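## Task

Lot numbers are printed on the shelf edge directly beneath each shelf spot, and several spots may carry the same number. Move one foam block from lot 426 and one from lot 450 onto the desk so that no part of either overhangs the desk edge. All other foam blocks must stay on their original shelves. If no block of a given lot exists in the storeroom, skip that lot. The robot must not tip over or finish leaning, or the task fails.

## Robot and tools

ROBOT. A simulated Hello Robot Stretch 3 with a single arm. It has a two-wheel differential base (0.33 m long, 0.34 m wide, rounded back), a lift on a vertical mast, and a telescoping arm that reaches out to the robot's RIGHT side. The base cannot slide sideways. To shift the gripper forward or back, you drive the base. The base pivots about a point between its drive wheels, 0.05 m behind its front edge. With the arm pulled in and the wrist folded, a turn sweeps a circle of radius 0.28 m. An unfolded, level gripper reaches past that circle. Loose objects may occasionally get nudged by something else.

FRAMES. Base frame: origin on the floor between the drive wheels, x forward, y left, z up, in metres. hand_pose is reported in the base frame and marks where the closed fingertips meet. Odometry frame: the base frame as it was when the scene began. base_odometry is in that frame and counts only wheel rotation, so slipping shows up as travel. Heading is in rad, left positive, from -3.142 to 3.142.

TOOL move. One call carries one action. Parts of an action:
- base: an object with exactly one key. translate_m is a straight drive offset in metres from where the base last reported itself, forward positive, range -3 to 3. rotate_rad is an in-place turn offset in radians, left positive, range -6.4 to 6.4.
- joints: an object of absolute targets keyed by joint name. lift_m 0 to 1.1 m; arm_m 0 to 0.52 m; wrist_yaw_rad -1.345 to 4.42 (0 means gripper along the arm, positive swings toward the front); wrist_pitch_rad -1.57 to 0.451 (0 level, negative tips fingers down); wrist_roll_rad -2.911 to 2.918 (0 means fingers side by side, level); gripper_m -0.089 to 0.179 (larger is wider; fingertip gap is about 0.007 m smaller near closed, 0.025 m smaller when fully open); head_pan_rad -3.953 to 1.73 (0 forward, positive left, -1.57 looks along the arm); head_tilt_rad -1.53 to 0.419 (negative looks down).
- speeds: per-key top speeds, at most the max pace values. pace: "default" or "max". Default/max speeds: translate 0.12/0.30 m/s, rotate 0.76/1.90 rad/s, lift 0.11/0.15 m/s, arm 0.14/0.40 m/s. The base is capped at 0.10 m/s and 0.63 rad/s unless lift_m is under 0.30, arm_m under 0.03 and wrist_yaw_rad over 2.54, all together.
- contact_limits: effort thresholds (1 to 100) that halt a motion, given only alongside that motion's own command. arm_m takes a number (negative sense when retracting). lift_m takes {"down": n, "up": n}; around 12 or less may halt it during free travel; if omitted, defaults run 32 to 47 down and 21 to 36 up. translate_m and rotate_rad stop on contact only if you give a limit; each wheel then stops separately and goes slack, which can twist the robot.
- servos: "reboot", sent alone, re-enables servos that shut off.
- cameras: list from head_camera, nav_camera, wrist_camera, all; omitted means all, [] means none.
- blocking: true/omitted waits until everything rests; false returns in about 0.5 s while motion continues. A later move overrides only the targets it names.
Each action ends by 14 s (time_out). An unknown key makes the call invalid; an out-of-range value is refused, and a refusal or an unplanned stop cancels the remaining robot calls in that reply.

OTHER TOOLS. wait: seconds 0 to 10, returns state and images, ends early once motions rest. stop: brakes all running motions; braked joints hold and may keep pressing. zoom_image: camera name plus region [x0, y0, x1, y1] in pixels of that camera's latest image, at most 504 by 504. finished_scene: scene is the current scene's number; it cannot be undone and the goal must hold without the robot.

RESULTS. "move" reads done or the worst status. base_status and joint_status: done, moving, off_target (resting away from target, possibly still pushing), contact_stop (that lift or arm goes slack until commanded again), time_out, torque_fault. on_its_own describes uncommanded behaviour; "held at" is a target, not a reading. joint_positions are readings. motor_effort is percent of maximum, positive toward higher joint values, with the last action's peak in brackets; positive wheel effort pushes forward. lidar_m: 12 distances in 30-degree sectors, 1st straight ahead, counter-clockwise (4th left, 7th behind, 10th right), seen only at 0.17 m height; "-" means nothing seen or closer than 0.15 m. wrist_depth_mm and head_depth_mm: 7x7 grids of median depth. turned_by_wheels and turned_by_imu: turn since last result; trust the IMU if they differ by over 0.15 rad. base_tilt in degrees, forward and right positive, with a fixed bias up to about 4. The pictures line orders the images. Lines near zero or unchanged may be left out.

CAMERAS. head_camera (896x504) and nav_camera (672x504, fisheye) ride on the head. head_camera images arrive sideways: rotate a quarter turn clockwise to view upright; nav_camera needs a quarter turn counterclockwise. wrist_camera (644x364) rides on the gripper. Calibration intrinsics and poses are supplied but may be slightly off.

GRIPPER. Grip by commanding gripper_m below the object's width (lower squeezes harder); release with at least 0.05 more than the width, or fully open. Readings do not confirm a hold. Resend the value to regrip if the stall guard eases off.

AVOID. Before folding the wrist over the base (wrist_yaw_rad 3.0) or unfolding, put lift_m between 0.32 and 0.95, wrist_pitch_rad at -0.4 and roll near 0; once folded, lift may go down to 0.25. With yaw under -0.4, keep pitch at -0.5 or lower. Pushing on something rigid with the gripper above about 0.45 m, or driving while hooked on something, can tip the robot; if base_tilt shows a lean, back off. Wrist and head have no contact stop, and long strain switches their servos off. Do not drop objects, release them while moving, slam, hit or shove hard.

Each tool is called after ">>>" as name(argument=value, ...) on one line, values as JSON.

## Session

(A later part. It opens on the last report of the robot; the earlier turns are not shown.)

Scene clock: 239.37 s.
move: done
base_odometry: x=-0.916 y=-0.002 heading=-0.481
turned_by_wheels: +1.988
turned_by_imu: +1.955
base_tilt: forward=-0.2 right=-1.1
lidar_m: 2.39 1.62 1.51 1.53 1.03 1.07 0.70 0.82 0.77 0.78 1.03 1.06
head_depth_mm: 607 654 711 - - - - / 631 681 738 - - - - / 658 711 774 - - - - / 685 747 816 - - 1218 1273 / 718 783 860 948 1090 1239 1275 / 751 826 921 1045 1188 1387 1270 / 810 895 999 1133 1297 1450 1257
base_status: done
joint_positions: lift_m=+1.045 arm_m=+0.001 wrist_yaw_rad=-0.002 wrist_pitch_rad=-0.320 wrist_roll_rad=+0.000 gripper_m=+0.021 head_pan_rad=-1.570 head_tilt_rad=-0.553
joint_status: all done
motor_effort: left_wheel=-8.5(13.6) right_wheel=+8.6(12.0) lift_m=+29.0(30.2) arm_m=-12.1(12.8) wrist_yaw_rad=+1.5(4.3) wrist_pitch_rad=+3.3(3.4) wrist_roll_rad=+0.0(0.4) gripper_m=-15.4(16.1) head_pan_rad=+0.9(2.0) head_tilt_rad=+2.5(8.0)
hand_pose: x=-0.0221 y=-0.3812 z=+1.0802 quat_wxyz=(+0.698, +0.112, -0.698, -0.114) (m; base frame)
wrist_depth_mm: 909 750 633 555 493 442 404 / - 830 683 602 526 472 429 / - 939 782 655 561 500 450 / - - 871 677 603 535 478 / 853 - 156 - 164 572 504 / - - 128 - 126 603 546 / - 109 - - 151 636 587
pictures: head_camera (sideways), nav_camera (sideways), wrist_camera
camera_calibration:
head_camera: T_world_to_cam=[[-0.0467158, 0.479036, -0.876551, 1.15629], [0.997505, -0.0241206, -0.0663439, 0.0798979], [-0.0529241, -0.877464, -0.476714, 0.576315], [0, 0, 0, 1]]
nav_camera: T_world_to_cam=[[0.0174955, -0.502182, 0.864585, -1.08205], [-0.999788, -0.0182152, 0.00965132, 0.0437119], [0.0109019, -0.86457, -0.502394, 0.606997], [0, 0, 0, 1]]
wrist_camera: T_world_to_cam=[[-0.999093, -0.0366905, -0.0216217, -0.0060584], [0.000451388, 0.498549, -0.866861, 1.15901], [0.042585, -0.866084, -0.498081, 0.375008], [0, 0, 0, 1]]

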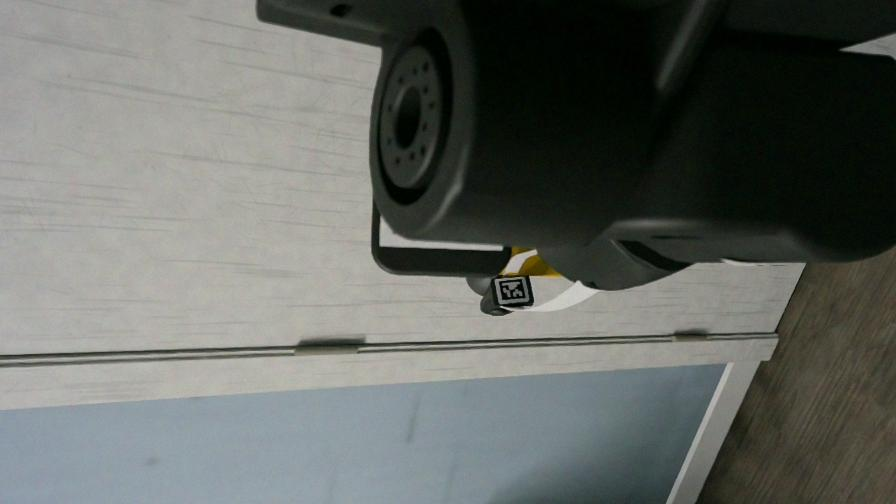

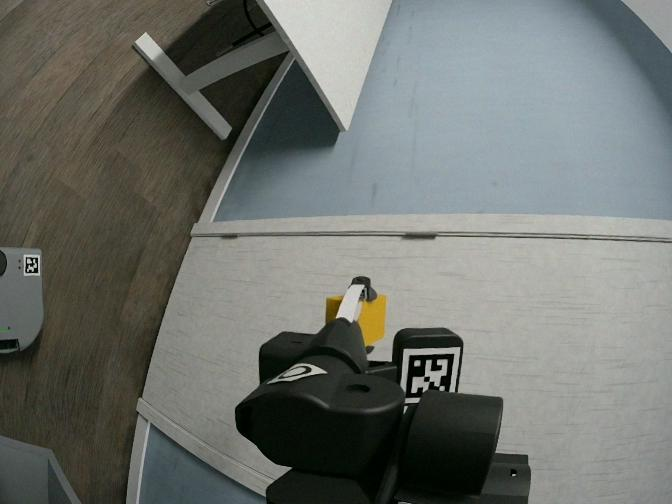

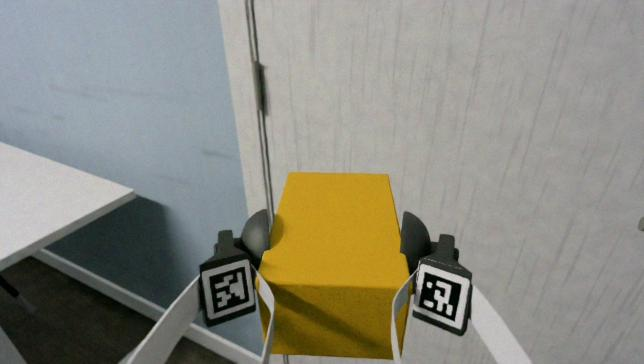

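>>> move(base={"translate_m": 0.64}, joints={"lift_m": 0.85}, cameras=["nav_camera"])

>>> move(base={"translate_m": 0.64}, cameras=["nav_camera"])

>>> move(base={"rotate_rad": -0.417}, cameras=["wrist_camera", "nav_camera", "head_camera"])

Scene clock: 256.07 s.
move: done
turned_by_wheels: +0.000
turned_by_imu: +0.000
base_status: done
joint_status: all done
motor_effort: left_wheel=+2.8(8.5) right_wheel=+7.1(13.5) lift_m=+30.0(30.1) arm_m=-8.5(11.6) wrist_yaw_rad=+3.2(3.3) wrist_pitch_rad=+3.1(3.4) wrist_roll_rad=-0.2(0.4) gripper_m=-15.2(16.2) head_pan_rad=+0.3(1.5) head_tilt_rad=+2.2(4.6)
pictures: nav_camera (sideways)
camera_calibration:
nav_camera: T_world_to_cam=[[0.0174934, -0.499857, 0.865932, -1.08381], [-0.999788, -0.0181892, 0.00969782, 0.0436514], [0.0109031, -0.865917, -0.500069, 0.603971], [0, 0, 0, 1]]

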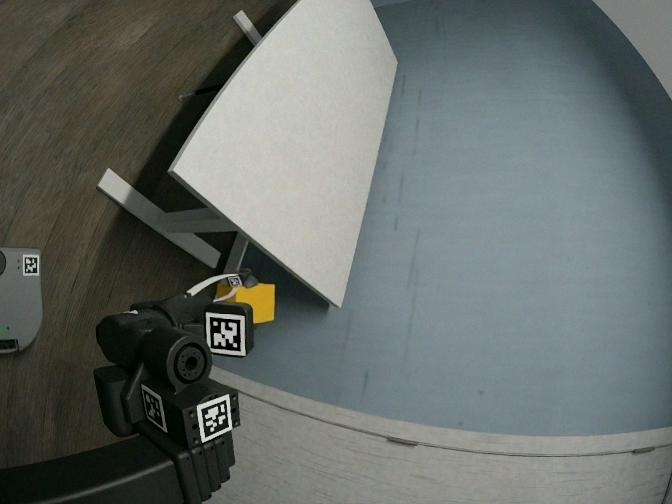

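Scene clock: 263.57 s.
move: done
turned_by_wheels: +0.000
turned_by_imu: +0.000
base_status: done
motor_effort: left_wheel=+2.9(9.0) right_wheel=+7.0(14.0) lift_m=+28.4(30.0) arm_m=-6.2(9.0) wrist_yaw_rad=+2.0(3.1) wrist_pitch_rad=+3.2(3.4) wrist_roll_rad=+0.0(0.3) gripper_m=-15.5(16.1) head_pan_rad=-0.5(1.0) head_tilt_rad=+2.8(4.4)
pictures: nav_camera (sideways)
camera_calibration:
nav_camera: T_world_to_cam=[[0.0174933, -0.499857, 0.865931, -1.08381], [-0.999788, -0.0181891, 0.00969782, 0.0436514], [0.010903, -0.865917, -0.500069, 0.603971], [0, 0, 0, 1]]

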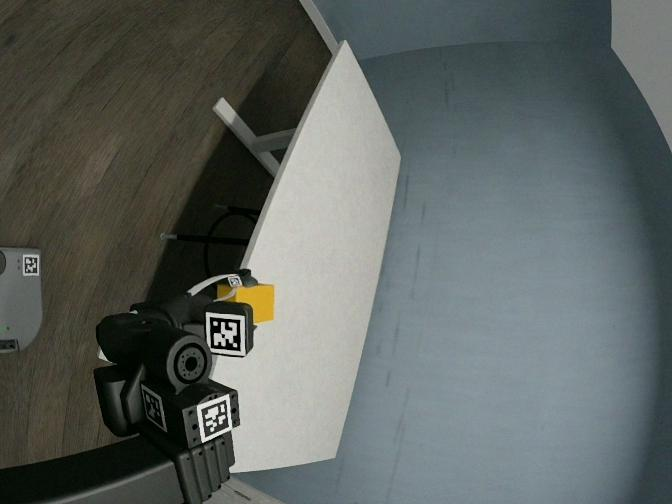

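Scene clock: 265.33 s.
move: done
base_odometry: x=+0.219 y=-0.594 heading=-0.898
turned_by_wheels: -0.417
turned_by_imu: -0.409
base_tilt: forward=-0.3 right=-1.1
lidar_m: 2.52 1.39 1.02 0.98 1.02 1.41 1.78 1.82 1.36 0.83 0.77 1.39
head_depth_mm: 1086 1184 1300 1452 1610 1504 1339 / 1087 1180 1306 1407 898 723 1362 / 1089 1191 1308 1237 890 672 322 / 1087 1187 1309 1225 882 479 297 / 1082 1186 1307 1211 878 730 1275 / 1088 1188 1310 1196 870 729 1271 / 1090 1187 1309 1185 864 724 1240
base_status: done
joint_positions: lift_m=+0.850 arm_m=+0.001 wrist_yaw_rad=-0.002 wrist_pitch_rad=-0.320 wrist_roll_rad=+0.000 gripper_m=+0.021 head_pan_rad=-1.570 head_tilt_rad=-0.550
motor_effort: left_wheel=+8.5(12.4) right_wheel=-10.0(13.0) lift_m=+27.8(29.1) arm_m=-6.4(6.5) wrist_yaw_rad=+1.7(2.9) wrist_pitch_rad=+3.3(3.3) wrist_roll_rad=-0.3(0.3) gripper_m=-15.8(16.1) head_pan_rad=-0.8(0.9) head_tilt_rad=+2.3(3.9)
hand_pose: x=-0.0221 y=-0.3812 z=+0.8852 quat_wxyz=(+0.698, +0.112, -0.698, -0.114) (m; base frame)
wrist_depth_mm: - - - 989 994 967 958 / - - - - - - - / 783 777 774 764 756 - - / 571 564 565 592 558 - - / 452 448 159 - 158 439 - / 376 384 128 - 126 364 - / - 109 855 - - 333 -
pictures: head_camera (sideways), nav_camera (sideways), wrist_camera
camera_calibration:
head_camera: T_world_to_cam=[[-0.0467136, 0.476678, -0.877836, 1.15796], [0.997505, -0.024299, -0.0662764, 0.0798103], [-0.052923, -0.878742, -0.474354, 0.573244], [0, 0, 0, 1]]
nav_camera: T_world_to_cam=[[0.0174933, -0.499857, 0.865932, -1.08381], [-0.999788, -0.0181891, 0.00969782, 0.0436514], [0.010903, -0.865917, -0.500069, 0.603971], [0, 0, 0, 1]]
wrist_camera: T_world_to_cam=[[-0.999086, -0.0368691, -0.0216224, -0.0102998], [0.000362885, 0.498549, -0.866861, 0.989974], [0.0427402, -0.866077, -0.49808, 0.277885], [0, 0, 0, 1]]

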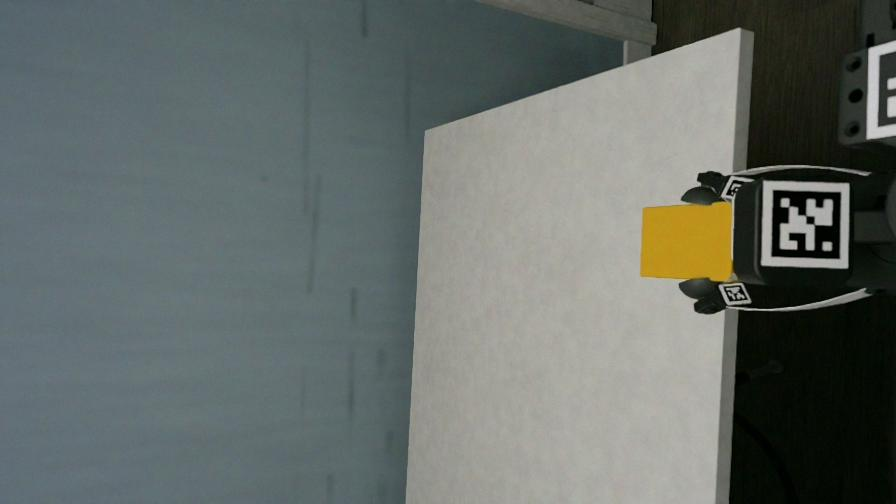

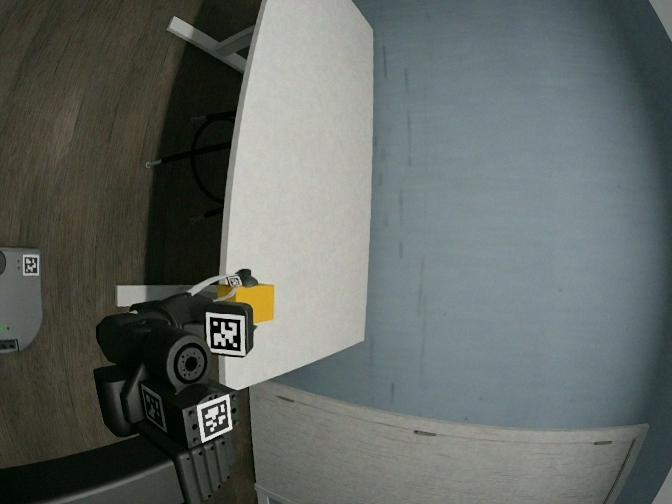

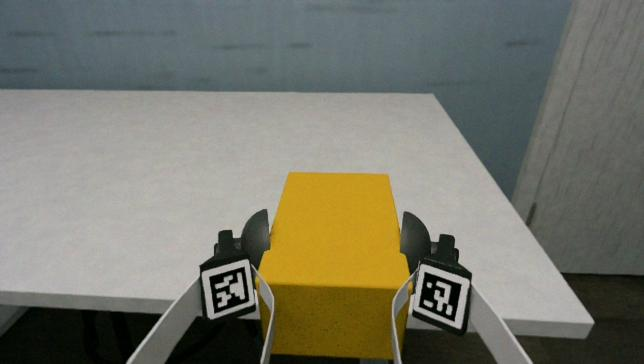

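>>> move(joints={"arm_m": 0.39}, speeds={"arm_m": 0.2}, contact_limits={"arm_m": 35}, cameras=[])

>>> move(joints={"lift_m": 0.745}, contact_limits={"lift_m": {"down": 12}}, cameras=["wrist_camera"])

>>> move(joints={"lift_m": 0.718}, speeds={"lift_m": 0.03}, contact_limits={"lift_m": {"down": 12}}, cameras=["wrist_camera"])

Scene clock: 283.47 s.
move: done
turned_by_wheels: +0.000
turned_by_imu: +0.000
joint_status: all done
motor_effort: left_wheel=+8.4(8.8) right_wheel=-10.8(11.0) lift_m=+27.7(28.7) arm_m=+12.6(14.9) wrist_yaw_rad=+0.5(2.8) wrist_pitch_rad=+3.3(3.4) wrist_roll_rad=+0.1(0.3) gripper_m=-15.7(16.1) head_pan_rad=-1.0(1.5) head_tilt_rad=+1.7(3.4)
contact_limits: arm_m 35 (drawing in: default 31, maximum 55; extending or still: default 39, maximum 69)
pictures: none

Scene clock: 285.27 s.
move: done
turned_by_wheels: +0.000
turned_by_imu: +0.000
joint_status: all done
motor_effort: left_wheel=+8.3(8.7) right_wheel=-10.1(11.2) lift_m=+23.6(27.2) arm_m=+11.8(13.1) wrist_yaw_rad=+1.5(2.7) wrist_pitch_rad=+3.3(3.3) wrist_roll_rad=+0.0(0.3) gripper_m=-15.9(16.1) head_pan_rad=-0.9(1.6) head_tilt_rad=+1.6(2.9)
contact_limits: arm_m 35 (drawing in: default 31, maximum 55; extending or still: default 39, maximum 69); lift_m down 12 (down: maximum 72; up: maximum 65)
pictures: wrist_camera
camera_calibration:
wrist_camera: T_world_to_cam=[[-0.999086, -0.0368693, -0.0216221, -0.0269282], [0.000362541, 0.498549, -0.866861, 1.0931], [0.0427403, -0.866077, -0.49808, -0.111682], [0, 0, 0, 1]]

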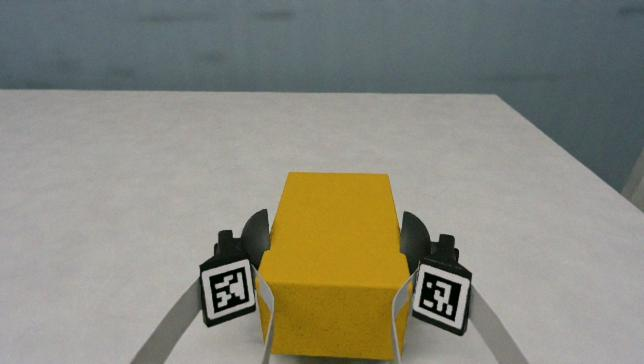

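Scene clock: 286.60 s.
move: done
base_odometry: x=+0.219 y=-0.594 heading=-0.898
turned_by_wheels: +0.000
turned_by_imu: +0.000
base_tilt: forward=-0.4 right=-1.2
lidar_m: 2.52 1.39 1.02 0.98 1.02 1.41 1.78 1.82 1.36 0.83 0.77 1.39
head_depth_mm: 1086 1185 1302 1451 1602 1502 1304 / 1086 1186 1303 1403 899 451 368 / 1085 1187 1310 1236 593 696 1262 / 1084 1190 1307 1223 621 713 1282 / 1085 1184 1304 1210 876 733 1275 / 1087 1189 1306 1192 869 730 1273 / 1093 1187 1306 1184 864 724 1263
joint_positions: lift_m=+0.718 arm_m=+0.390 wrist_yaw_rad=-0.002 wrist_pitch_rad=-0.316 wrist_roll_rad=+0.000 gripper_m=+0.021 head_pan_rad=-1.570 head_tilt_rad=-0.550
joint_status: all done
motor_effort: left_wheel=+8.1(8.5) right_wheel=-10.3(10.7) lift_m=+22.4(25.8) arm_m=+11.2(12.2) wrist_yaw_rad=+1.3(2.4) wrist_pitch_rad=+2.4(3.3) wrist_roll_rad=+0.2(0.3) gripper_m=-15.8(16.0) head_pan_rad=-1.1(1.6) head_tilt_rad=+2.1(2.9)
contact_limits: arm_m 35 (drawing in: default 31, maximum 55; extending or still: default 39, maximum 69); lift_m down 12 (down: maximum 72; up: maximum 65)
hand_pose: x=-0.0221 y=-0.7710 z=+0.7541 quat_wxyz=(+0.698, +0.111, -0.698, -0.112) (m; base frame)
wrist_depth_mm: 661 650 627 622 618 613 609 / 637 676 657 656 646 638 659 / 404 401 399 396 394 386 677 / 298 295 292 307 289 287 285 / 233 232 164 - 158 228 226 / 193 199 128 - 126 188 188 / 164 109 158 - 152 152 161
pictures: wrist_camera
camera_calibration:
wrist_camera: T_world_to_cam=[[-0.999086, -0.0369548, -0.0214721, -0.0276862], [0.000353252, 0.495232, -0.868761, 1.06955], [0.0427385, -0.867975, -0.494766, -0.128985], [0, 0, 0, 1]]

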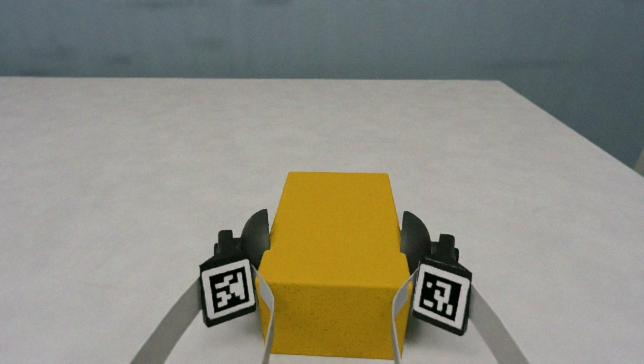

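>>> move(joints={"lift_m": 0.713}, speeds={"lift_m": 0.02}, contact_limits={"lift_m": {"down": 12}}, cameras=[])

>>> move(joints={"gripper_m": 0.179}, cameras=["wrist_camera"])

>>> move(joints={"lift_m": 0.73, "arm_m": 0.20}, cameras=["wrist_camera"])

>>> move(joints={"arm_m": 0.0, "wrist_pitch_rad": -0.4, "gripper_m": 0.04}, pace="max", cameras=["wrist_camera"])

Scene clock: 296.70 s.
move: done
turned_by_wheels: +0.000
turned_by_imu: +0.000
joint_status: all done
motor_effort: left_wheel=+7.3(8.4) right_wheel=-9.0(10.7) lift_m=+20.4(23.4) arm_m=+8.4(9.6) wrist_yaw_rad=+2.0(2.5) wrist_pitch_rad=-0.9(2.4) wrist_roll_rad=-0.1(0.2) gripper_m=-15.5(16.0) head_pan_rad=-1.2(2.0) head_tilt_rad=+1.9(2.6)
contact_limits: arm_m 35 (drawing in: default 31, maximum 55; extending or still: default 39, maximum 69); lift_m down 12 (down: maximum 72; up: maximum 65)
pictures: none

Scene clock: 298.83 s.
move: done
turned_by_wheels: +0.000
turned_by_imu: +0.000
joint_status: all done
motor_effort: left_wheel=+7.3(8.1) right_wheel=-9.2(10.3) lift_m=+29.8(30.1) arm_m=+7.7(9.4) wrist_yaw_rad=+1.3(3.5) wrist_pitch_rad=+1.9(2.0) wrist_roll_rad=+0.0(0.3) gripper_m=+0.9(84.8) head_pan_rad=-1.3(2.1) head_tilt_rad=+1.4(2.6)
contact_limits: arm_m 35 (drawing in: default 31, maximum 55; extending or still: default 39, maximum 69); lift_m down 12 (down: maximum 72; up: maximum 65)
pictures: wrist_camera
camera_calibration:
wrist_camera: T_world_to_cam=[[-0.999086, -0.0370346, -0.0213306, -0.0279568], [0.000344765, 0.492098, -0.87054, 1.06504], [0.0427368, -0.869752, -0.491636, -0.135075], [0, 0, 0, 1]]

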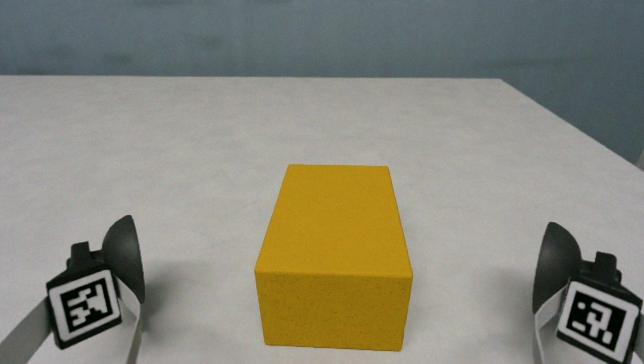

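Scene clock: 301.47 s.
move: done
turned_by_wheels: +0.000
turned_by_imu: +0.000
joint_status: all done
motor_effort: left_wheel=+7.2(7.6) right_wheel=-9.5(9.9) lift_m=+29.1(32.6) arm_m=-11.7(14.4) wrist_yaw_rad=+1.3(2.8) wrist_pitch_rad=+2.0(2.1) wrist_roll_rad=-0.1(0.3) gripper_m=+0.3(1.1) head_pan_rad=-1.6(2.1) head_tilt_rad=+1.9(2.8)
pictures: wrist_camera
camera_calibration:
wrist_camera: T_world_to_cam=[[-0.999086, -0.037021, -0.0213545, -0.020532], [0.000346525, 0.492623, -0.870243, 0.986263], [0.042737, -0.869455, -0.49216, 0.0390957], [0, 0, 0, 1]]

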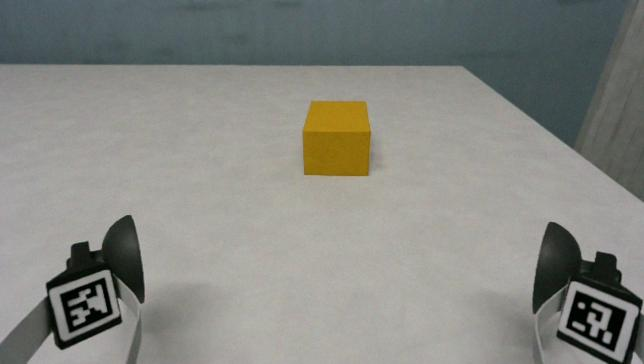

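Scene clock: 303.40 s.
move: done
base_odometry: x=+0.219 y=-0.594 heading=-0.898
turned_by_wheels: +0.000
turned_by_imu: +0.000
base_tilt: forward=-0.3 right=-1.2
lidar_m: 2.52 1.39 1.02 0.99 1.03 1.41 1.78 1.82 1.36 0.83 0.77 1.39
head_depth_mm: 1088 1185 1304 1446 1607 1501 1302 / 1085 1189 1304 1409 898 723 1300 / 1085 1183 1299 1239 892 717 1260 / 1086 1183 1301 1224 877 714 1255 / 1091 1186 1306 1211 877 732 1281 / 1091 1183 1303 1199 870 728 1269 / 1089 1188 1310 1183 865 724 1240
joint_positions: lift_m=+0.730 arm_m=+0.001 wrist_yaw_rad=-0.002 wrist_pitch_rad=-0.414 wrist_roll_rad=+0.000 gripper_m=+0.040 head_pan_rad=-1.570 head_tilt_rad=-0.550
joint_status: all done
motor_effort: left_wheel=+6.7(7.6) right_wheel=-8.7(9.9) lift_m=+27.1(29.2) arm_m=-12.2(14.4) wrist_yaw_rad=+0.5(3.1) wrist_pitch_rad=+2.0(4.2) wrist_roll_rad=-0.2(0.3) gripper_m=-0.1(82.8) head_pan_rad=-1.4(2.3) head_tilt_rad=+1.9(2.2)
hand_pose: x=-0.0220 y=-0.3705 z=+0.7437 quat_wxyz=(+0.692, +0.145, -0.692, -0.146) (m; base frame)
wrist_depth_mm: 744 731 719 700 693 971 944 / 461 454 448 446 439 432 - / 333 329 327 324 320 317 332 / 583 608 297 288 281 275 270 / - - - - - - - / - - 128 - 130 - - / 950 923 904 956 888 917 929
pictures: wrist_camera
camera_calibration:
wrist_camera: T_world_to_cam=[[-0.999084, -0.0346041, -0.0251833, -0.00947125], [0.000584516, 0.57734, -0.816504, 0.853674], [0.0427937, -0.81577, -0.576791, 0.293818], [0, 0, 0, 1]]

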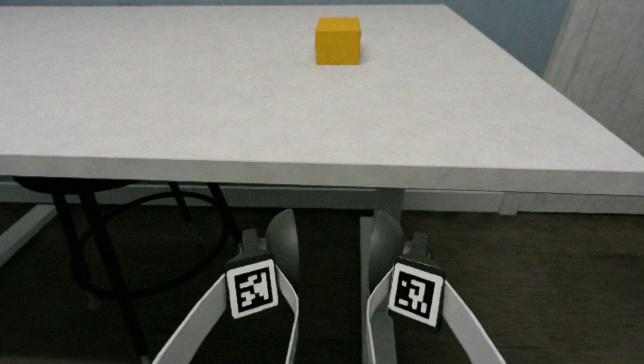

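>>> move(joints={"wrist_yaw_rad": 3.0}, pace="max", cameras=[])

>>> move(base={"rotate_rad": 0.244}, joints={"lift_m": 0.28, "head_pan_rad": 0.0, "head_tilt_rad": -0.35}, pace="max", cameras=["nav_camera"])

>>> move(base={"translate_m": 2.06}, pace="max", cameras=["nav_camera"])

>>> move(base={"rotate_rad": 1.326}, pace="max", cameras=["nav_camera"])

Scene clock: 340.13 s.
move: done
turned_by_wheels: +0.000
turned_by_imu: +0.000
joint_status: all done
motor_effort: left_wheel=+7.0(7.3) right_wheel=-9.0(9.8) lift_m=+23.2(24.4) arm_m=-11.3(12.5) wrist_yaw_rad=+1.4(6.6) wrist_pitch_rad=+2.0(2.1) wrist_roll_rad=+0.1(0.3) gripper_m=+0.4(0.8) head_pan_rad=-2.6(2.7) head_tilt_rad=+0.6(1.9)
pictures: none

Scene clock: 343.93 s.
move: done
turned_by_wheels: +0.244
turned_by_imu: +0.239
base_status: done
joint_status: all done
motor_effort: left_wheel=-8.7(12.6) right_wheel=+8.5(11.8) lift_m=+26.1(27.8) arm_m=-12.4(12.7) wrist_yaw_rad=+2.3(3.4) wrist_pitch_rad=+2.2(2.2) wrist_roll_rad=-0.1(0.4) gripper_m=+0.5(0.8) head_pan_rad=-2.8(6.2) head_tilt_rad=-3.0(7.5)
pictures: nav_camera (sideways)
camera_calibration:
nav_camera: T_world_to_cam=[[0.314851, 0.0172147, 0.948985, -1.19399], [0.0155239, -0.999795, 0.012986, 0.0331741], [0.949014, 0.0106433, -0.315054, 0.357488], [0, 0, 0, 1]]

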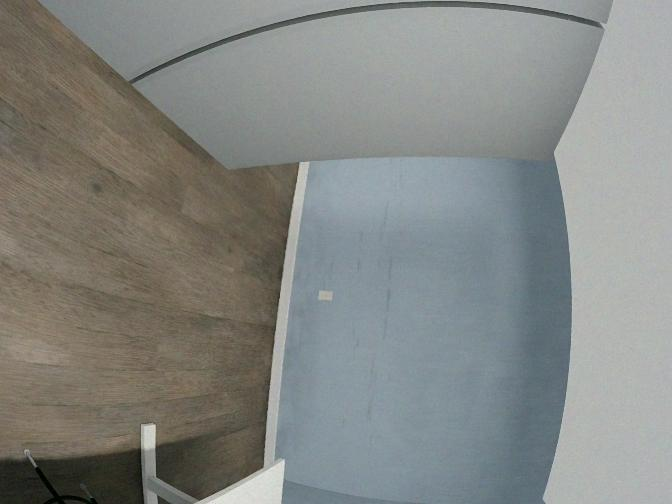

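Scene clock: 352.23 s.
move: done
turned_by_wheels: +0.000
turned_by_imu: +0.001
base_status: done
motor_effort: left_wheel=+0.9(13.3) right_wheel=+3.7(14.2) lift_m=+24.2(29.5) arm_m=-9.8(12.6) wrist_yaw_rad=+1.7(3.1) wrist_pitch_rad=+2.1(2.3) wrist_roll_rad=-0.1(0.5) gripper_m=+0.2(0.9) head_pan_rad=-3.4(4.1) head_tilt_rad=-3.0(4.6)
pictures: nav_camera (sideways)
camera_calibration:
nav_camera: T_world_to_cam=[[0.318379, 0.0169933, 0.947811, -1.19248], [0.0148704, -0.999806, 0.0129304, 0.0332505], [0.947847, 0.00997755, -0.31857, 0.362071], [0, 0, 0, 1]]

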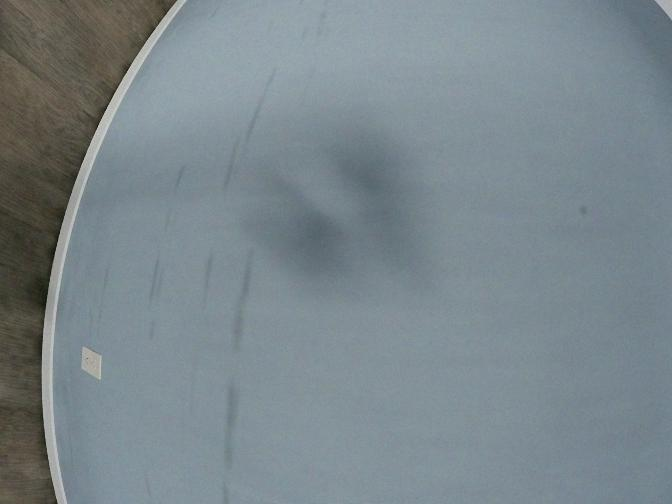

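Scene clock: 354.20 s.
move: done
base_odometry: x=+1.853 y=-1.848 heading=+0.671
turned_by_wheels: +1.326
turned_by_imu: +1.299
base_tilt: forward=-0.3 right=-1.0
lidar_m: 1.94 0.71 0.69 1.78 1.95 1.62 1.82 0.76 0.55 0.53 0.55 0.75
head_depth_mm: 1466 1434 1410 1397 1370 1354 1339 / 1688 1777 1873 1970 1958 1796 1508 / 1691 1777 1893 1997 2151 1937 1492 / 1668 1770 1872 2000 2129 1915 1490 / 1667 1760 1867 1989 2127 1913 1484 / 1681 1767 1873 1976 2124 1893 1483 / 1674 1755 1864 1988 2114 1885 1469
base_status: done
joint_positions: lift_m=+0.280 arm_m=+0.001 wrist_yaw_rad=+2.998 wrist_pitch_rad=-0.414 wrist_roll_rad=+0.000 gripper_m=+0.040 head_pan_rad=+0.000 head_tilt_rad=-0.350
motor_effort: left_wheel=-6.7(14.5) right_wheel=+7.5(14.0) lift_m=+25.1(25.9) arm_m=-12.2(12.7) wrist_yaw_rad=+1.7(2.6) wrist_pitch_rad=+2.1(2.3) wrist_roll_rad=+0.0(0.3) gripper_m=+0.3(0.8) head_pan_rad=-2.7(3.4) head_tilt_rad=-2.6(3.6)
hand_pose: x=+0.0110 y=+0.0770 z=+0.2935 quat_wxyz=(+0.195, +0.700, +0.095, +0.680) (m; base frame)
wrist_depth_mm: - 138 - - - 765 564 / - 149 - - - 787 614 / 970 163 896 929 939 787 665 / 745 187 678 735 729 718 709 / 614 589 203 595 593 595 597 / 523 517 128 303 131 510 505 / 284 276 261 273 424 426 437
pictures: nav_camera (sideways)
camera_calibration:
nav_camera: T_world_to_cam=[[0.318379, 0.0169937, 0.947811, -1.19248], [0.0148716, -0.999806, 0.0129304, 0.0332505], [0.947847, 0.00997875, -0.31857, 0.362071], [0, 0, 0, 1]]

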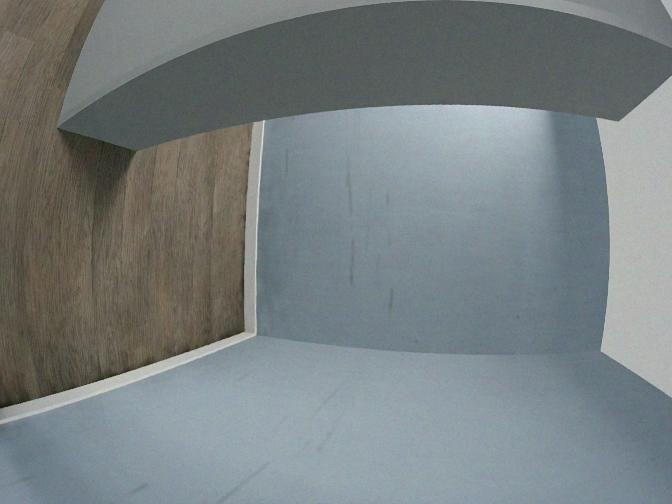

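>>> move(base={"translate_m": 1.40}, pace="max", cameras=[])

>>> move(base={"rotate_rad": -1.571}, joints={"head_pan_rad": -2.64, "head_tilt_rad": -0.4}, pace="max", cameras=["nav_camera", "head_camera"])

Scene clock: 369.33 s.
move: done
turned_by_wheels: +0.000
turned_by_imu: +0.001
base_status: done
motor_effort: left_wheel=-1.1(11.3) right_wheel=+9.3(17.2) lift_m=+26.9(27.2) arm_m=+0.8(8.0) wrist_yaw_rad=+2.2(2.9) wrist_pitch_rad=+2.1(2.3) wrist_roll_rad=-0.1(0.3) gripper_m=+0.2(1.3) head_pan_rad=-1.7(2.9) head_tilt_rad=+0.5(1.9)
pictures: none

Scene clock: 371.80 s.
move: done
base_odometry: x=+2.950 y=-0.978 heading=-0.900
turned_by_wheels: -1.571
turned_by_imu: -1.540
base_tilt: forward=-0.4 right=-1.2
lidar_m: 0.52 0.54 0.57 0.55 0.57 0.79 2.24 0.69 0.73 1.93 0.73 0.53
head_depth_mm: 2007 2213 3142 3361 2547 1847 1453 / 1299 2094 2257 2373 2405 1829 1443 / 1275 1343 1423 1544 1666 1742 1436 / 1331 1425 1509 1585 1457 1650 1395 / 1326 1446 1538 1010 1446 1103 1341 / 631 1139 1333 700 756 826 896 / 562 603 651 710 777 857 955
base_status: done
joint_positions: lift_m=+0.280 arm_m=+0.001 wrist_yaw_rad=+2.998 wrist_pitch_rad=-0.414 wrist_roll_rad=+0.000 gripper_m=+0.040 head_pan_rad=-2.648 head_tilt_rad=-0.400
joint_status: all done
measured_speeds: translate_m=+0.000 rotate_rad=+0.000 lift_m=+0.000 arm_m=+0.000 wrist_yaw_rad=+0.000 wrist_pitch_rad=+0.000 wrist_roll_rad=+0.000 head_pan_rad=+0.024 head_tilt_rad=+0.000
motor_effort: left_wheel=+5.6(15.1) right_wheel=-9.1(15.1) lift_m=+27.4(28.2) arm_m=-9.7(9.7) wrist_yaw_rad=+1.8(3.0) wrist_pitch_rad=+2.1(2.2) wrist_roll_rad=+0.1(0.3) gripper_m=+0.1(0.8) head_pan_rad=+3.5(5.2) head_tilt_rad=-3.5(6.5)
hand_pose: x=+0.0110 y=+0.0770 z=+0.2935 quat_wxyz=(+0.195, +0.700, +0.096, +0.680) (m; base frame)
wrist_depth_mm: 521 138 543 562 572 591 579 / 562 148 581 606 618 631 606 / 616 162 632 666 688 691 620 / 664 187 679 704 698 715 605 / 618 596 203 584 597 592 582 / 519 519 127 304 130 509 506 / 286 276 260 271 424 428 436
pictures: head_camera (sideways), nav_camera (sideways)
camera_calibration:
head_camera: T_world_to_cam=[[0.277764, 0.201808, -0.939213, 1.23607], [0.441499, -0.895133, -0.0617667, 0.0773433], [-0.853186, -0.397505, -0.337734, 0.400341], [0, 0, 0, 1]]
nav_camera: T_world_to_cam=[[-0.313338, -0.187728, 0.930901, -1.16655], [-0.487049, 0.87329, 0.0121716, 0.037301], [-0.815232, -0.449581, -0.365068, 0.433339], [0, 0, 0, 1]]

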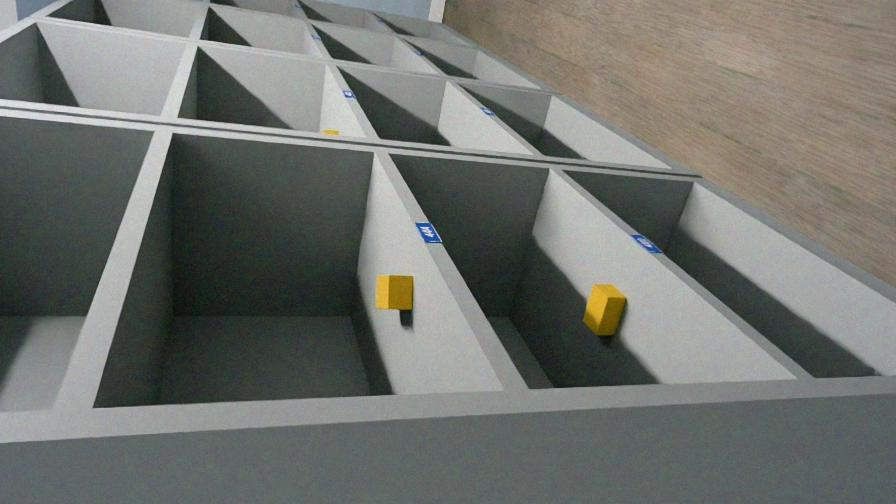

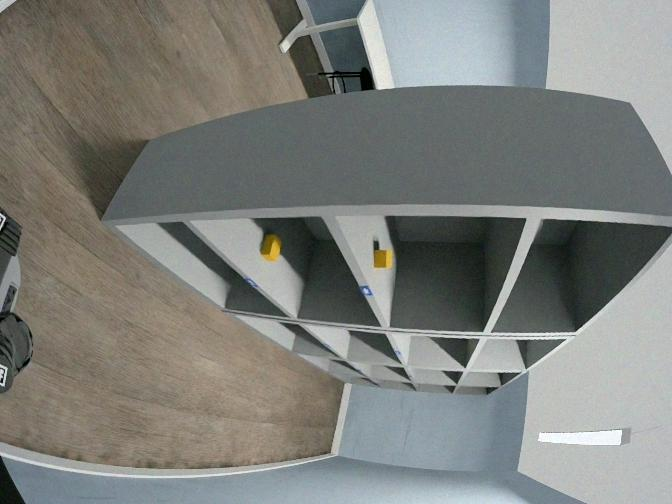

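>>> zoom_image(camera="head_camera", region=[405, 212, 455, 252])

>>> zoom_image(camera="head_camera", region=[622, 224, 672, 264])

>>> zoom_image(camera="head_camera", region=[332, 82, 364, 108])

>>> zoom_image(camera="head_camera", region=[471, 98, 503, 124])

Scaled by 10.080 from the camera's 896x504 image, which has a finer 1280x720 frame.

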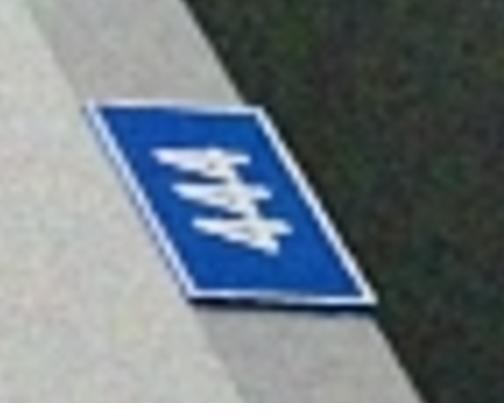

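Scaled by 10.080 from the camera's 896x504 image, which has a finer 1280x720 frame.

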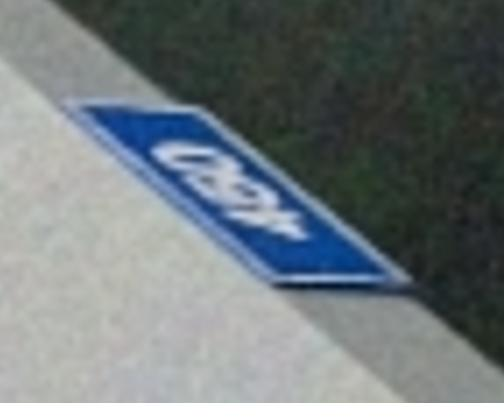

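Scaled by 15.750 from the camera's 896x504 image, which has a finer 1280x720 frame.

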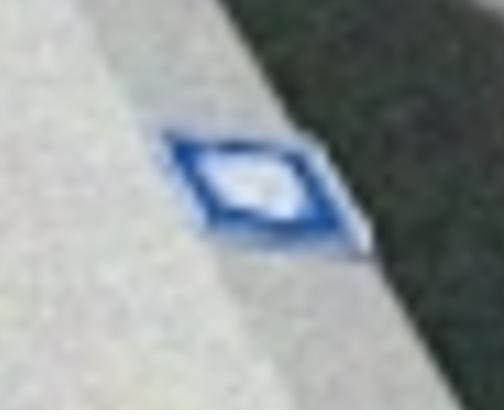

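Scaled by 15.750 from the camera's 896x504 image, which has a finer 1280x720 frame.

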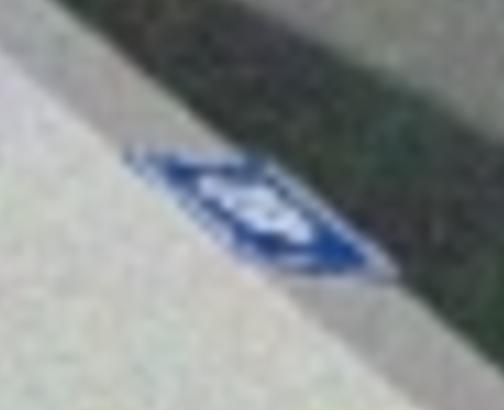

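>>> move(base={"translate_m": -0.95}, joints={"head_pan_rad": -1.57, "head_tilt_rad": -0.6}, pace="max", cameras=["head_camera", "nav_camera"])

Scene clock: 411.03 s.
move: done
base_odometry: x=+2.359 y=-0.234 heading=-0.900
turned_by_wheels: +0.000
turned_by_imu: -0.001
base_tilt: forward=-0.2 right=-1.3
lidar_m: 1.47 0.79 0.58 0.56 0.58 0.80 2.28 0.64 0.63 0.91 0.61 1.52
head_depth_mm: 739 811 870 609 1049 895 802 / 738 811 861 601 1042 889 797 / 737 812 861 593 1035 883 1104 / 739 813 862 565 1063 851 1094 / 740 815 864 584 1057 877 1088 / 739 813 864 580 1048 867 1088 / 740 815 857 572 1043 865 1082
base_status: done
joint_positions: lift_m=+0.280 arm_m=+0.001 wrist_yaw_rad=+2.998 wrist_pitch_rad=-0.414 wrist_roll_rad=+0.000 gripper_m=+0.040 head_pan_rad=-1.570 head_tilt_rad=-0.600
joint_status: all done
motor_effort: left_wheel=-3.3(10.8) right_wheel=-5.9(19.4) lift_m=+28.0(29.4) arm_m=-9.7(12.6) wrist_yaw_rad=+1.2(2.9) wrist_pitch_rad=+2.2(2.3) wrist_roll_rad=-0.1(0.3) gripper_m=+0.7(0.9) head_pan_rad=-2.7(4.6) head_tilt_rad=+4.0(8.8)
hand_pose: x=+0.0110 y=+0.0770 z=+0.2935 quat_wxyz=(+0.195, +0.700, +0.096, +0.680) (m; base frame)
wrist_depth_mm: 529 139 551 569 576 600 608 / 573 149 596 612 629 645 660 / 624 163 650 677 689 713 722 / 674 187 676 704 718 724 718 / 614 589 202 584 593 597 590 / 527 524 128 305 130 506 501 / 284 276 260 272 419 431 439
pictures: head_camera (sideways), nav_camera (sideways)
camera_calibration:
head_camera: T_world_to_cam=[[-0.0467678, 0.520108, -0.852819, 1.12534], [0.997503, -0.0209143, -0.0674571, 0.081343], [-0.052921, -0.853845, -0.517831, 0.629814], [0, 0, 0, 1]]
nav_camera: T_world_to_cam=[[0.0175476, -0.542661, 0.839769, -1.04969], [-0.999787, -0.0186825, 0.00881866, 0.0447965], [0.0109034, -0.839744, -0.542873, 0.659663], [0, 0, 0, 1]]

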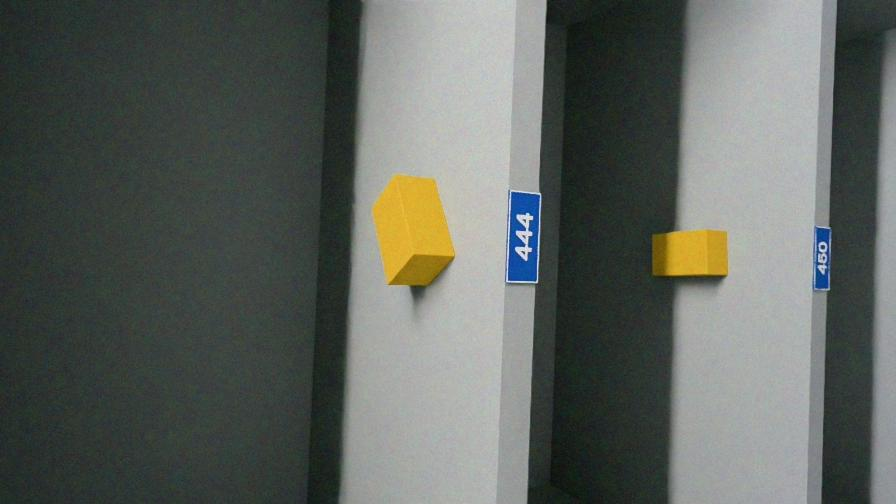

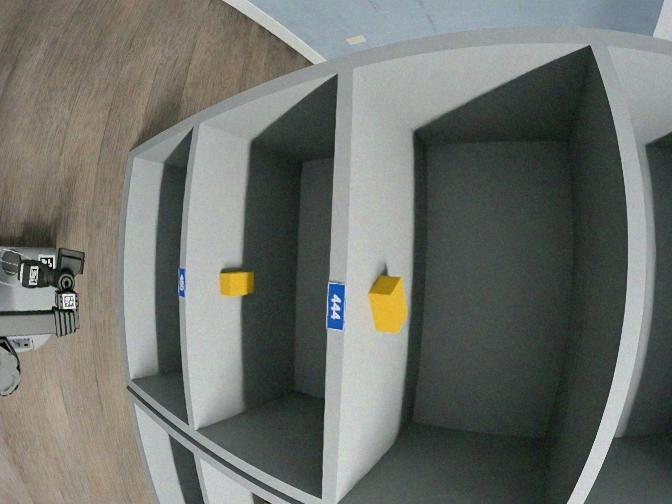

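>>> zoom_image(camera="head_camera", region=[795, 220, 845, 300])

>>> zoom_image(camera="head_camera", region=[630, 210, 750, 300])

>>> move(joints={"lift_m": 0.58}, pace="max", cameras=[])

>>> move(joints={"wrist_yaw_rad": 0.0, "gripper_m": 0.179}, pace="max", cameras=["wrist_camera"])

Scaled by 6.300 from the camera's 896x504 image, which has a finer 1280x720 frame.

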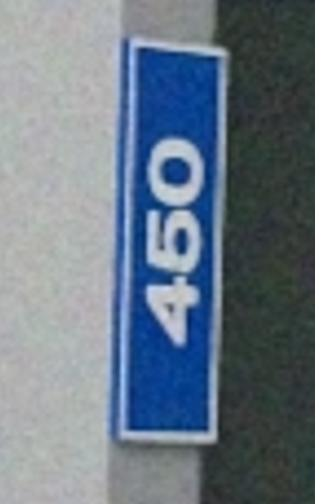

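Scaled by 4.200 from the camera's 896x504 image, which has a finer 1280x720 frame.

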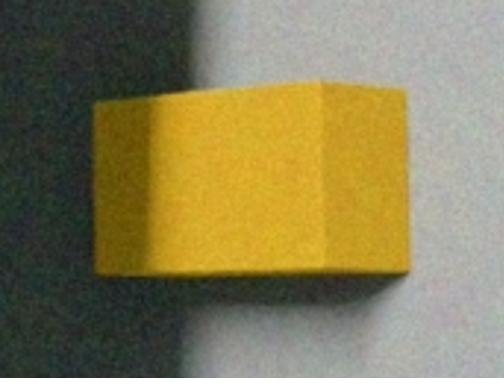

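Scene clock: 426.43 s.
move: done
turned_by_wheels: +0.000
turned_by_imu: +0.000
joint_status: all done
motor_effort: left_wheel=-3.0(3.7) right_wheel=-6.7(7.0) lift_m=+26.7(32.2) arm_m=-7.3(9.2) wrist_yaw_rad=+1.7(2.9) wrist_pitch_rad=+2.1(2.4) wrist_roll_rad=+0.2(0.3) gripper_m=+0.3(0.9) head_pan_rad=-2.9(3.7) head_tilt_rad=+3.1(4.4)
pictures: none

Scene clock: 428.37 s.
move: done
base_odometry: x=+2.359 y=-0.234 heading=-0.900
turned_by_wheels: +0.000
turned_by_imu: +0.000
base_tilt: forward=-0.5 right=-1.3
lidar_m: 1.46 0.78 0.58 0.56 0.58 0.80 2.28 0.64 0.63 0.91 0.61 1.52
head_depth_mm: 737 812 872 608 1049 893 801 / 739 812 863 602 1039 890 799 / 737 813 863 593 1036 883 795 / 739 813 862 564 1059 852 1098 / 740 813 860 584 1056 876 784 / 741 813 861 579 1047 869 1084 / 740 815 857 574 1043 863 1081
joint_positions: lift_m=+0.580 arm_m=+0.001 wrist_yaw_rad=+0.003 wrist_pitch_rad=-0.414 wrist_roll_rad=+0.000 gripper_m=+0.179 head_pan_rad=-1.570 head_tilt_rad=-0.600
joint_status: all done
motor_effort: left_wheel=-3.5(3.7) right_wheel=-6.2(7.0) lift_m=+23.9(26.4) arm_m=-6.4(7.5) wrist_yaw_rad=-3.0(9.8) wrist_pitch_rad=+2.2(2.3) wrist_roll_rad=+0.0(0.3) gripper_m=+0.9(84.9) head_pan_rad=-3.0(3.5) head_tilt_rad=+3.0(3.7)
hand_pose: x=-0.0208 y=-0.3704 z=+0.5935 quat_wxyz=(+0.693, +0.147, -0.691, -0.145) (m; base frame)
wrist_depth_mm: 520 633 637 625 613 607 580 / 495 572 566 558 548 539 531 / 418 413 409 365 398 396 393 / 324 321 321 317 316 312 311 / 291 284 285 281 278 274 265 / 118 142 796 801 792 777 121 / 118 661 701 685 687 669 110
pictures: wrist_camera
camera_calibration:
wrist_camera: T_world_to_cam=[[-0.998886, -0.039897, -0.0252161, -0.0139913], [-0.00248957, 0.57806, -0.81599, 0.730867], [0.047132, -0.815018, -0.577515, 0.208022], [0, 0, 0, 1]]

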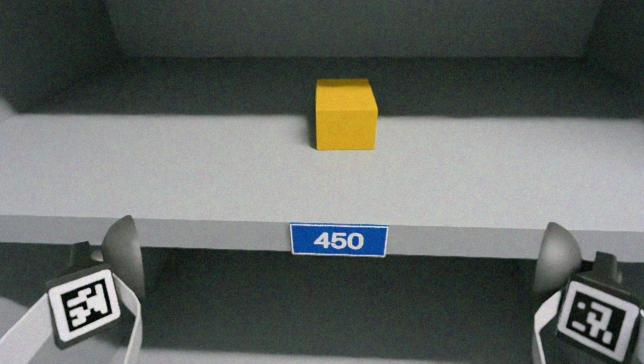

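>>> zoom_image(camera="wrist_camera", region=[285, 65, 405, 155])

Scaled by 4.200.

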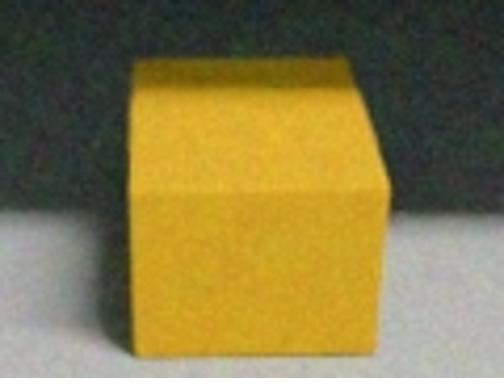

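>>> move(joints={"wrist_yaw_rad": -0.018, "wrist_pitch_rad": -0.515, "arm_m": 0.14, "lift_m": 0.578}, contact_limits={"arm_m": 35}, cameras=["wrist_camera"])

>>> move(joints={"arm_m": 0.243}, speeds={"arm_m": 0.08}, contact_limits={"arm_m": 35}, cameras=["wrist_camera"])

>>> move(joints={"gripper_m": 0.02}, cameras=["wrist_camera"])

Scene clock: 464.93 s.
move: done
turned_by_wheels: +0.000
turned_by_imu: +0.000
joint_status: all done
motor_effort: left_wheel=-3.3(4.0) right_wheel=-6.4(7.6) lift_m=+27.4(31.2) arm_m=+12.6(14.3) wrist_yaw_rad=-2.7(5.5) wrist_pitch_rad=+1.6(4.2) wrist_roll_rad=+0.0(0.3) gripper_m=+0.8(1.2) head_pan_rad=-3.2(3.4) head_tilt_rad=+2.9(3.7)
contact_limits: arm_m 35 (drawing in: default 31, maximum 55; extending or still: default 39, maximum 69)
pictures: wrist_camera
camera_calibration:
wrist_camera: T_world_to_cam=[[-0.999401, -0.0186675, -0.0291492, -0.0107469], [0.00936048, 0.664987, -0.746797, 0.785263], [0.0333247, -0.746622, -0.664413, 0.174711], [0, 0, 0, 1]]

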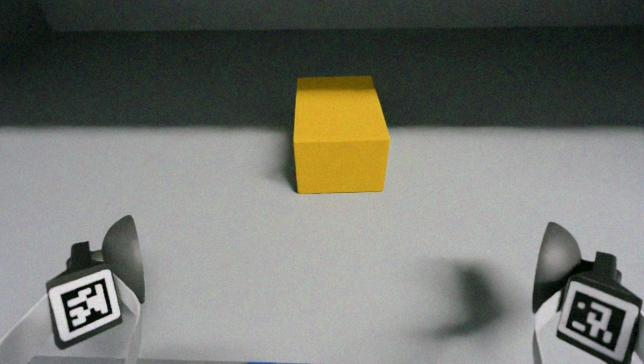

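Scene clock: 467.07 s.
move: done
turned_by_wheels: +0.000
turned_by_imu: +0.000
joint_status: all done
motor_effort: left_wheel=-3.6(3.8) right_wheel=-6.2(7.0) lift_m=+24.1(27.4) arm_m=+12.3(14.2) wrist_yaw_rad=-3.3(4.3) wrist_pitch_rad=+1.5(1.7) wrist_roll_rad=+0.2(0.3) gripper_m=+0.3(1.1) head_pan_rad=-2.9(3.2) head_tilt_rad=+2.8(3.0)
contact_limits: arm_m 35 (drawing in: default 31, maximum 55; extending or still: default 39, maximum 69)
pictures: wrist_camera
camera_calibration:
wrist_camera: T_world_to_cam=[[-0.999401, -0.0186444, -0.0291498, -0.0126602], [0.00937548, 0.665006, -0.74678, 0.853752], [0.033308, -0.746606, -0.664432, 0.0978292], [0, 0, 0, 1]]

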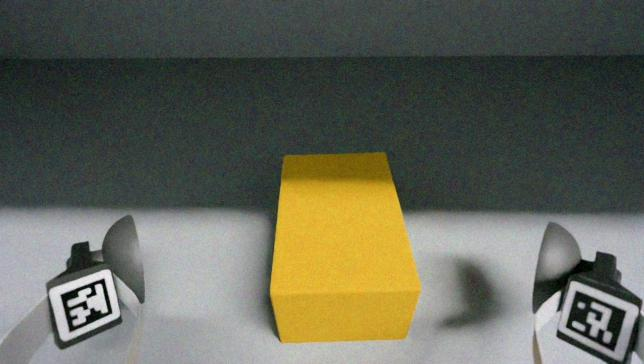

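Scene clock: 469.20 s.
move: done
base_odometry: x=+2.359 y=-0.234 heading=-0.900
turned_by_wheels: +0.000
turned_by_imu: +0.000
base_tilt: forward=-0.3 right=-1.3
lidar_m: 1.46 0.79 0.58 0.56 0.58 0.80 2.27 0.64 0.63 0.91 0.61 1.51
head_depth_mm: 738 809 869 608 1051 893 801 / 739 811 860 602 1042 891 768 / 739 811 861 592 1035 882 548 / 739 814 860 564 1060 667 748 / 739 813 862 585 1058 874 1088 / 739 814 865 578 1051 869 1089 / 741 816 857 573 1040 865 1082
joint_positions: lift_m=+0.578 arm_m=+0.243 wrist_yaw_rad=-0.015 wrist_pitch_rad=-0.526 wrist_roll_rad=+0.000 gripper_m=+0.021 head_pan_rad=-1.570 head_tilt_rad=-0.600
joint_status: all done
motor_effort: left_wheel=-3.1(3.8) right_wheel=-6.2(7.2) lift_m=+24.0(24.5) arm_m=+8.9(12.5) wrist_yaw_rad=-2.8(4.6) wrist_pitch_rad=+1.6(1.7) wrist_roll_rad=-0.1(0.3) gripper_m=-13.7(84.2) head_pan_rad=-2.8(3.1) head_tilt_rad=+2.3(3.0)
contact_limits: arm_m 35 (drawing in: default 31, maximum 55; extending or still: default 39, maximum 69)
hand_pose: x=-0.0247 y=-0.5974 z=+0.5672 quat_wxyz=(+0.682, +0.179, -0.684, -0.189) (m; base frame)
wrist_depth_mm: 413 410 404 402 401 395 392 / 400 395 388 384 376 373 367 / 313 312 308 305 302 298 295 / 259 256 256 184 243 249 247 / 221 219 206 158 157 213 211 / 193 192 129 142 131 186 186 / 174 162 162 161 160 159 166
pictures: wrist_camera
camera_calibration:
wrist_camera: T_world_to_cam=[[-0.999404, -0.0184674, -0.0291644, -0.0125812], [0.00948983, 0.665326, -0.746493, 0.853672], [0.0331897, -0.746325, -0.664754, 0.0981651], [0, 0, 0, 1]]

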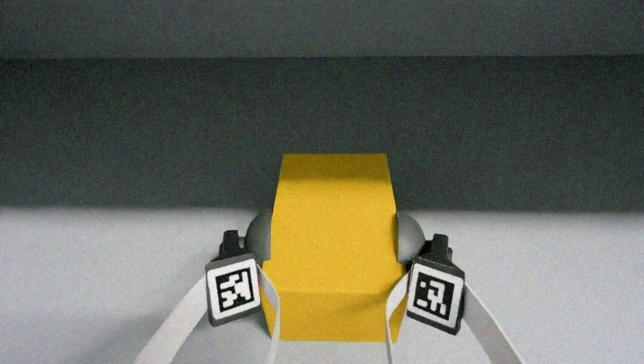

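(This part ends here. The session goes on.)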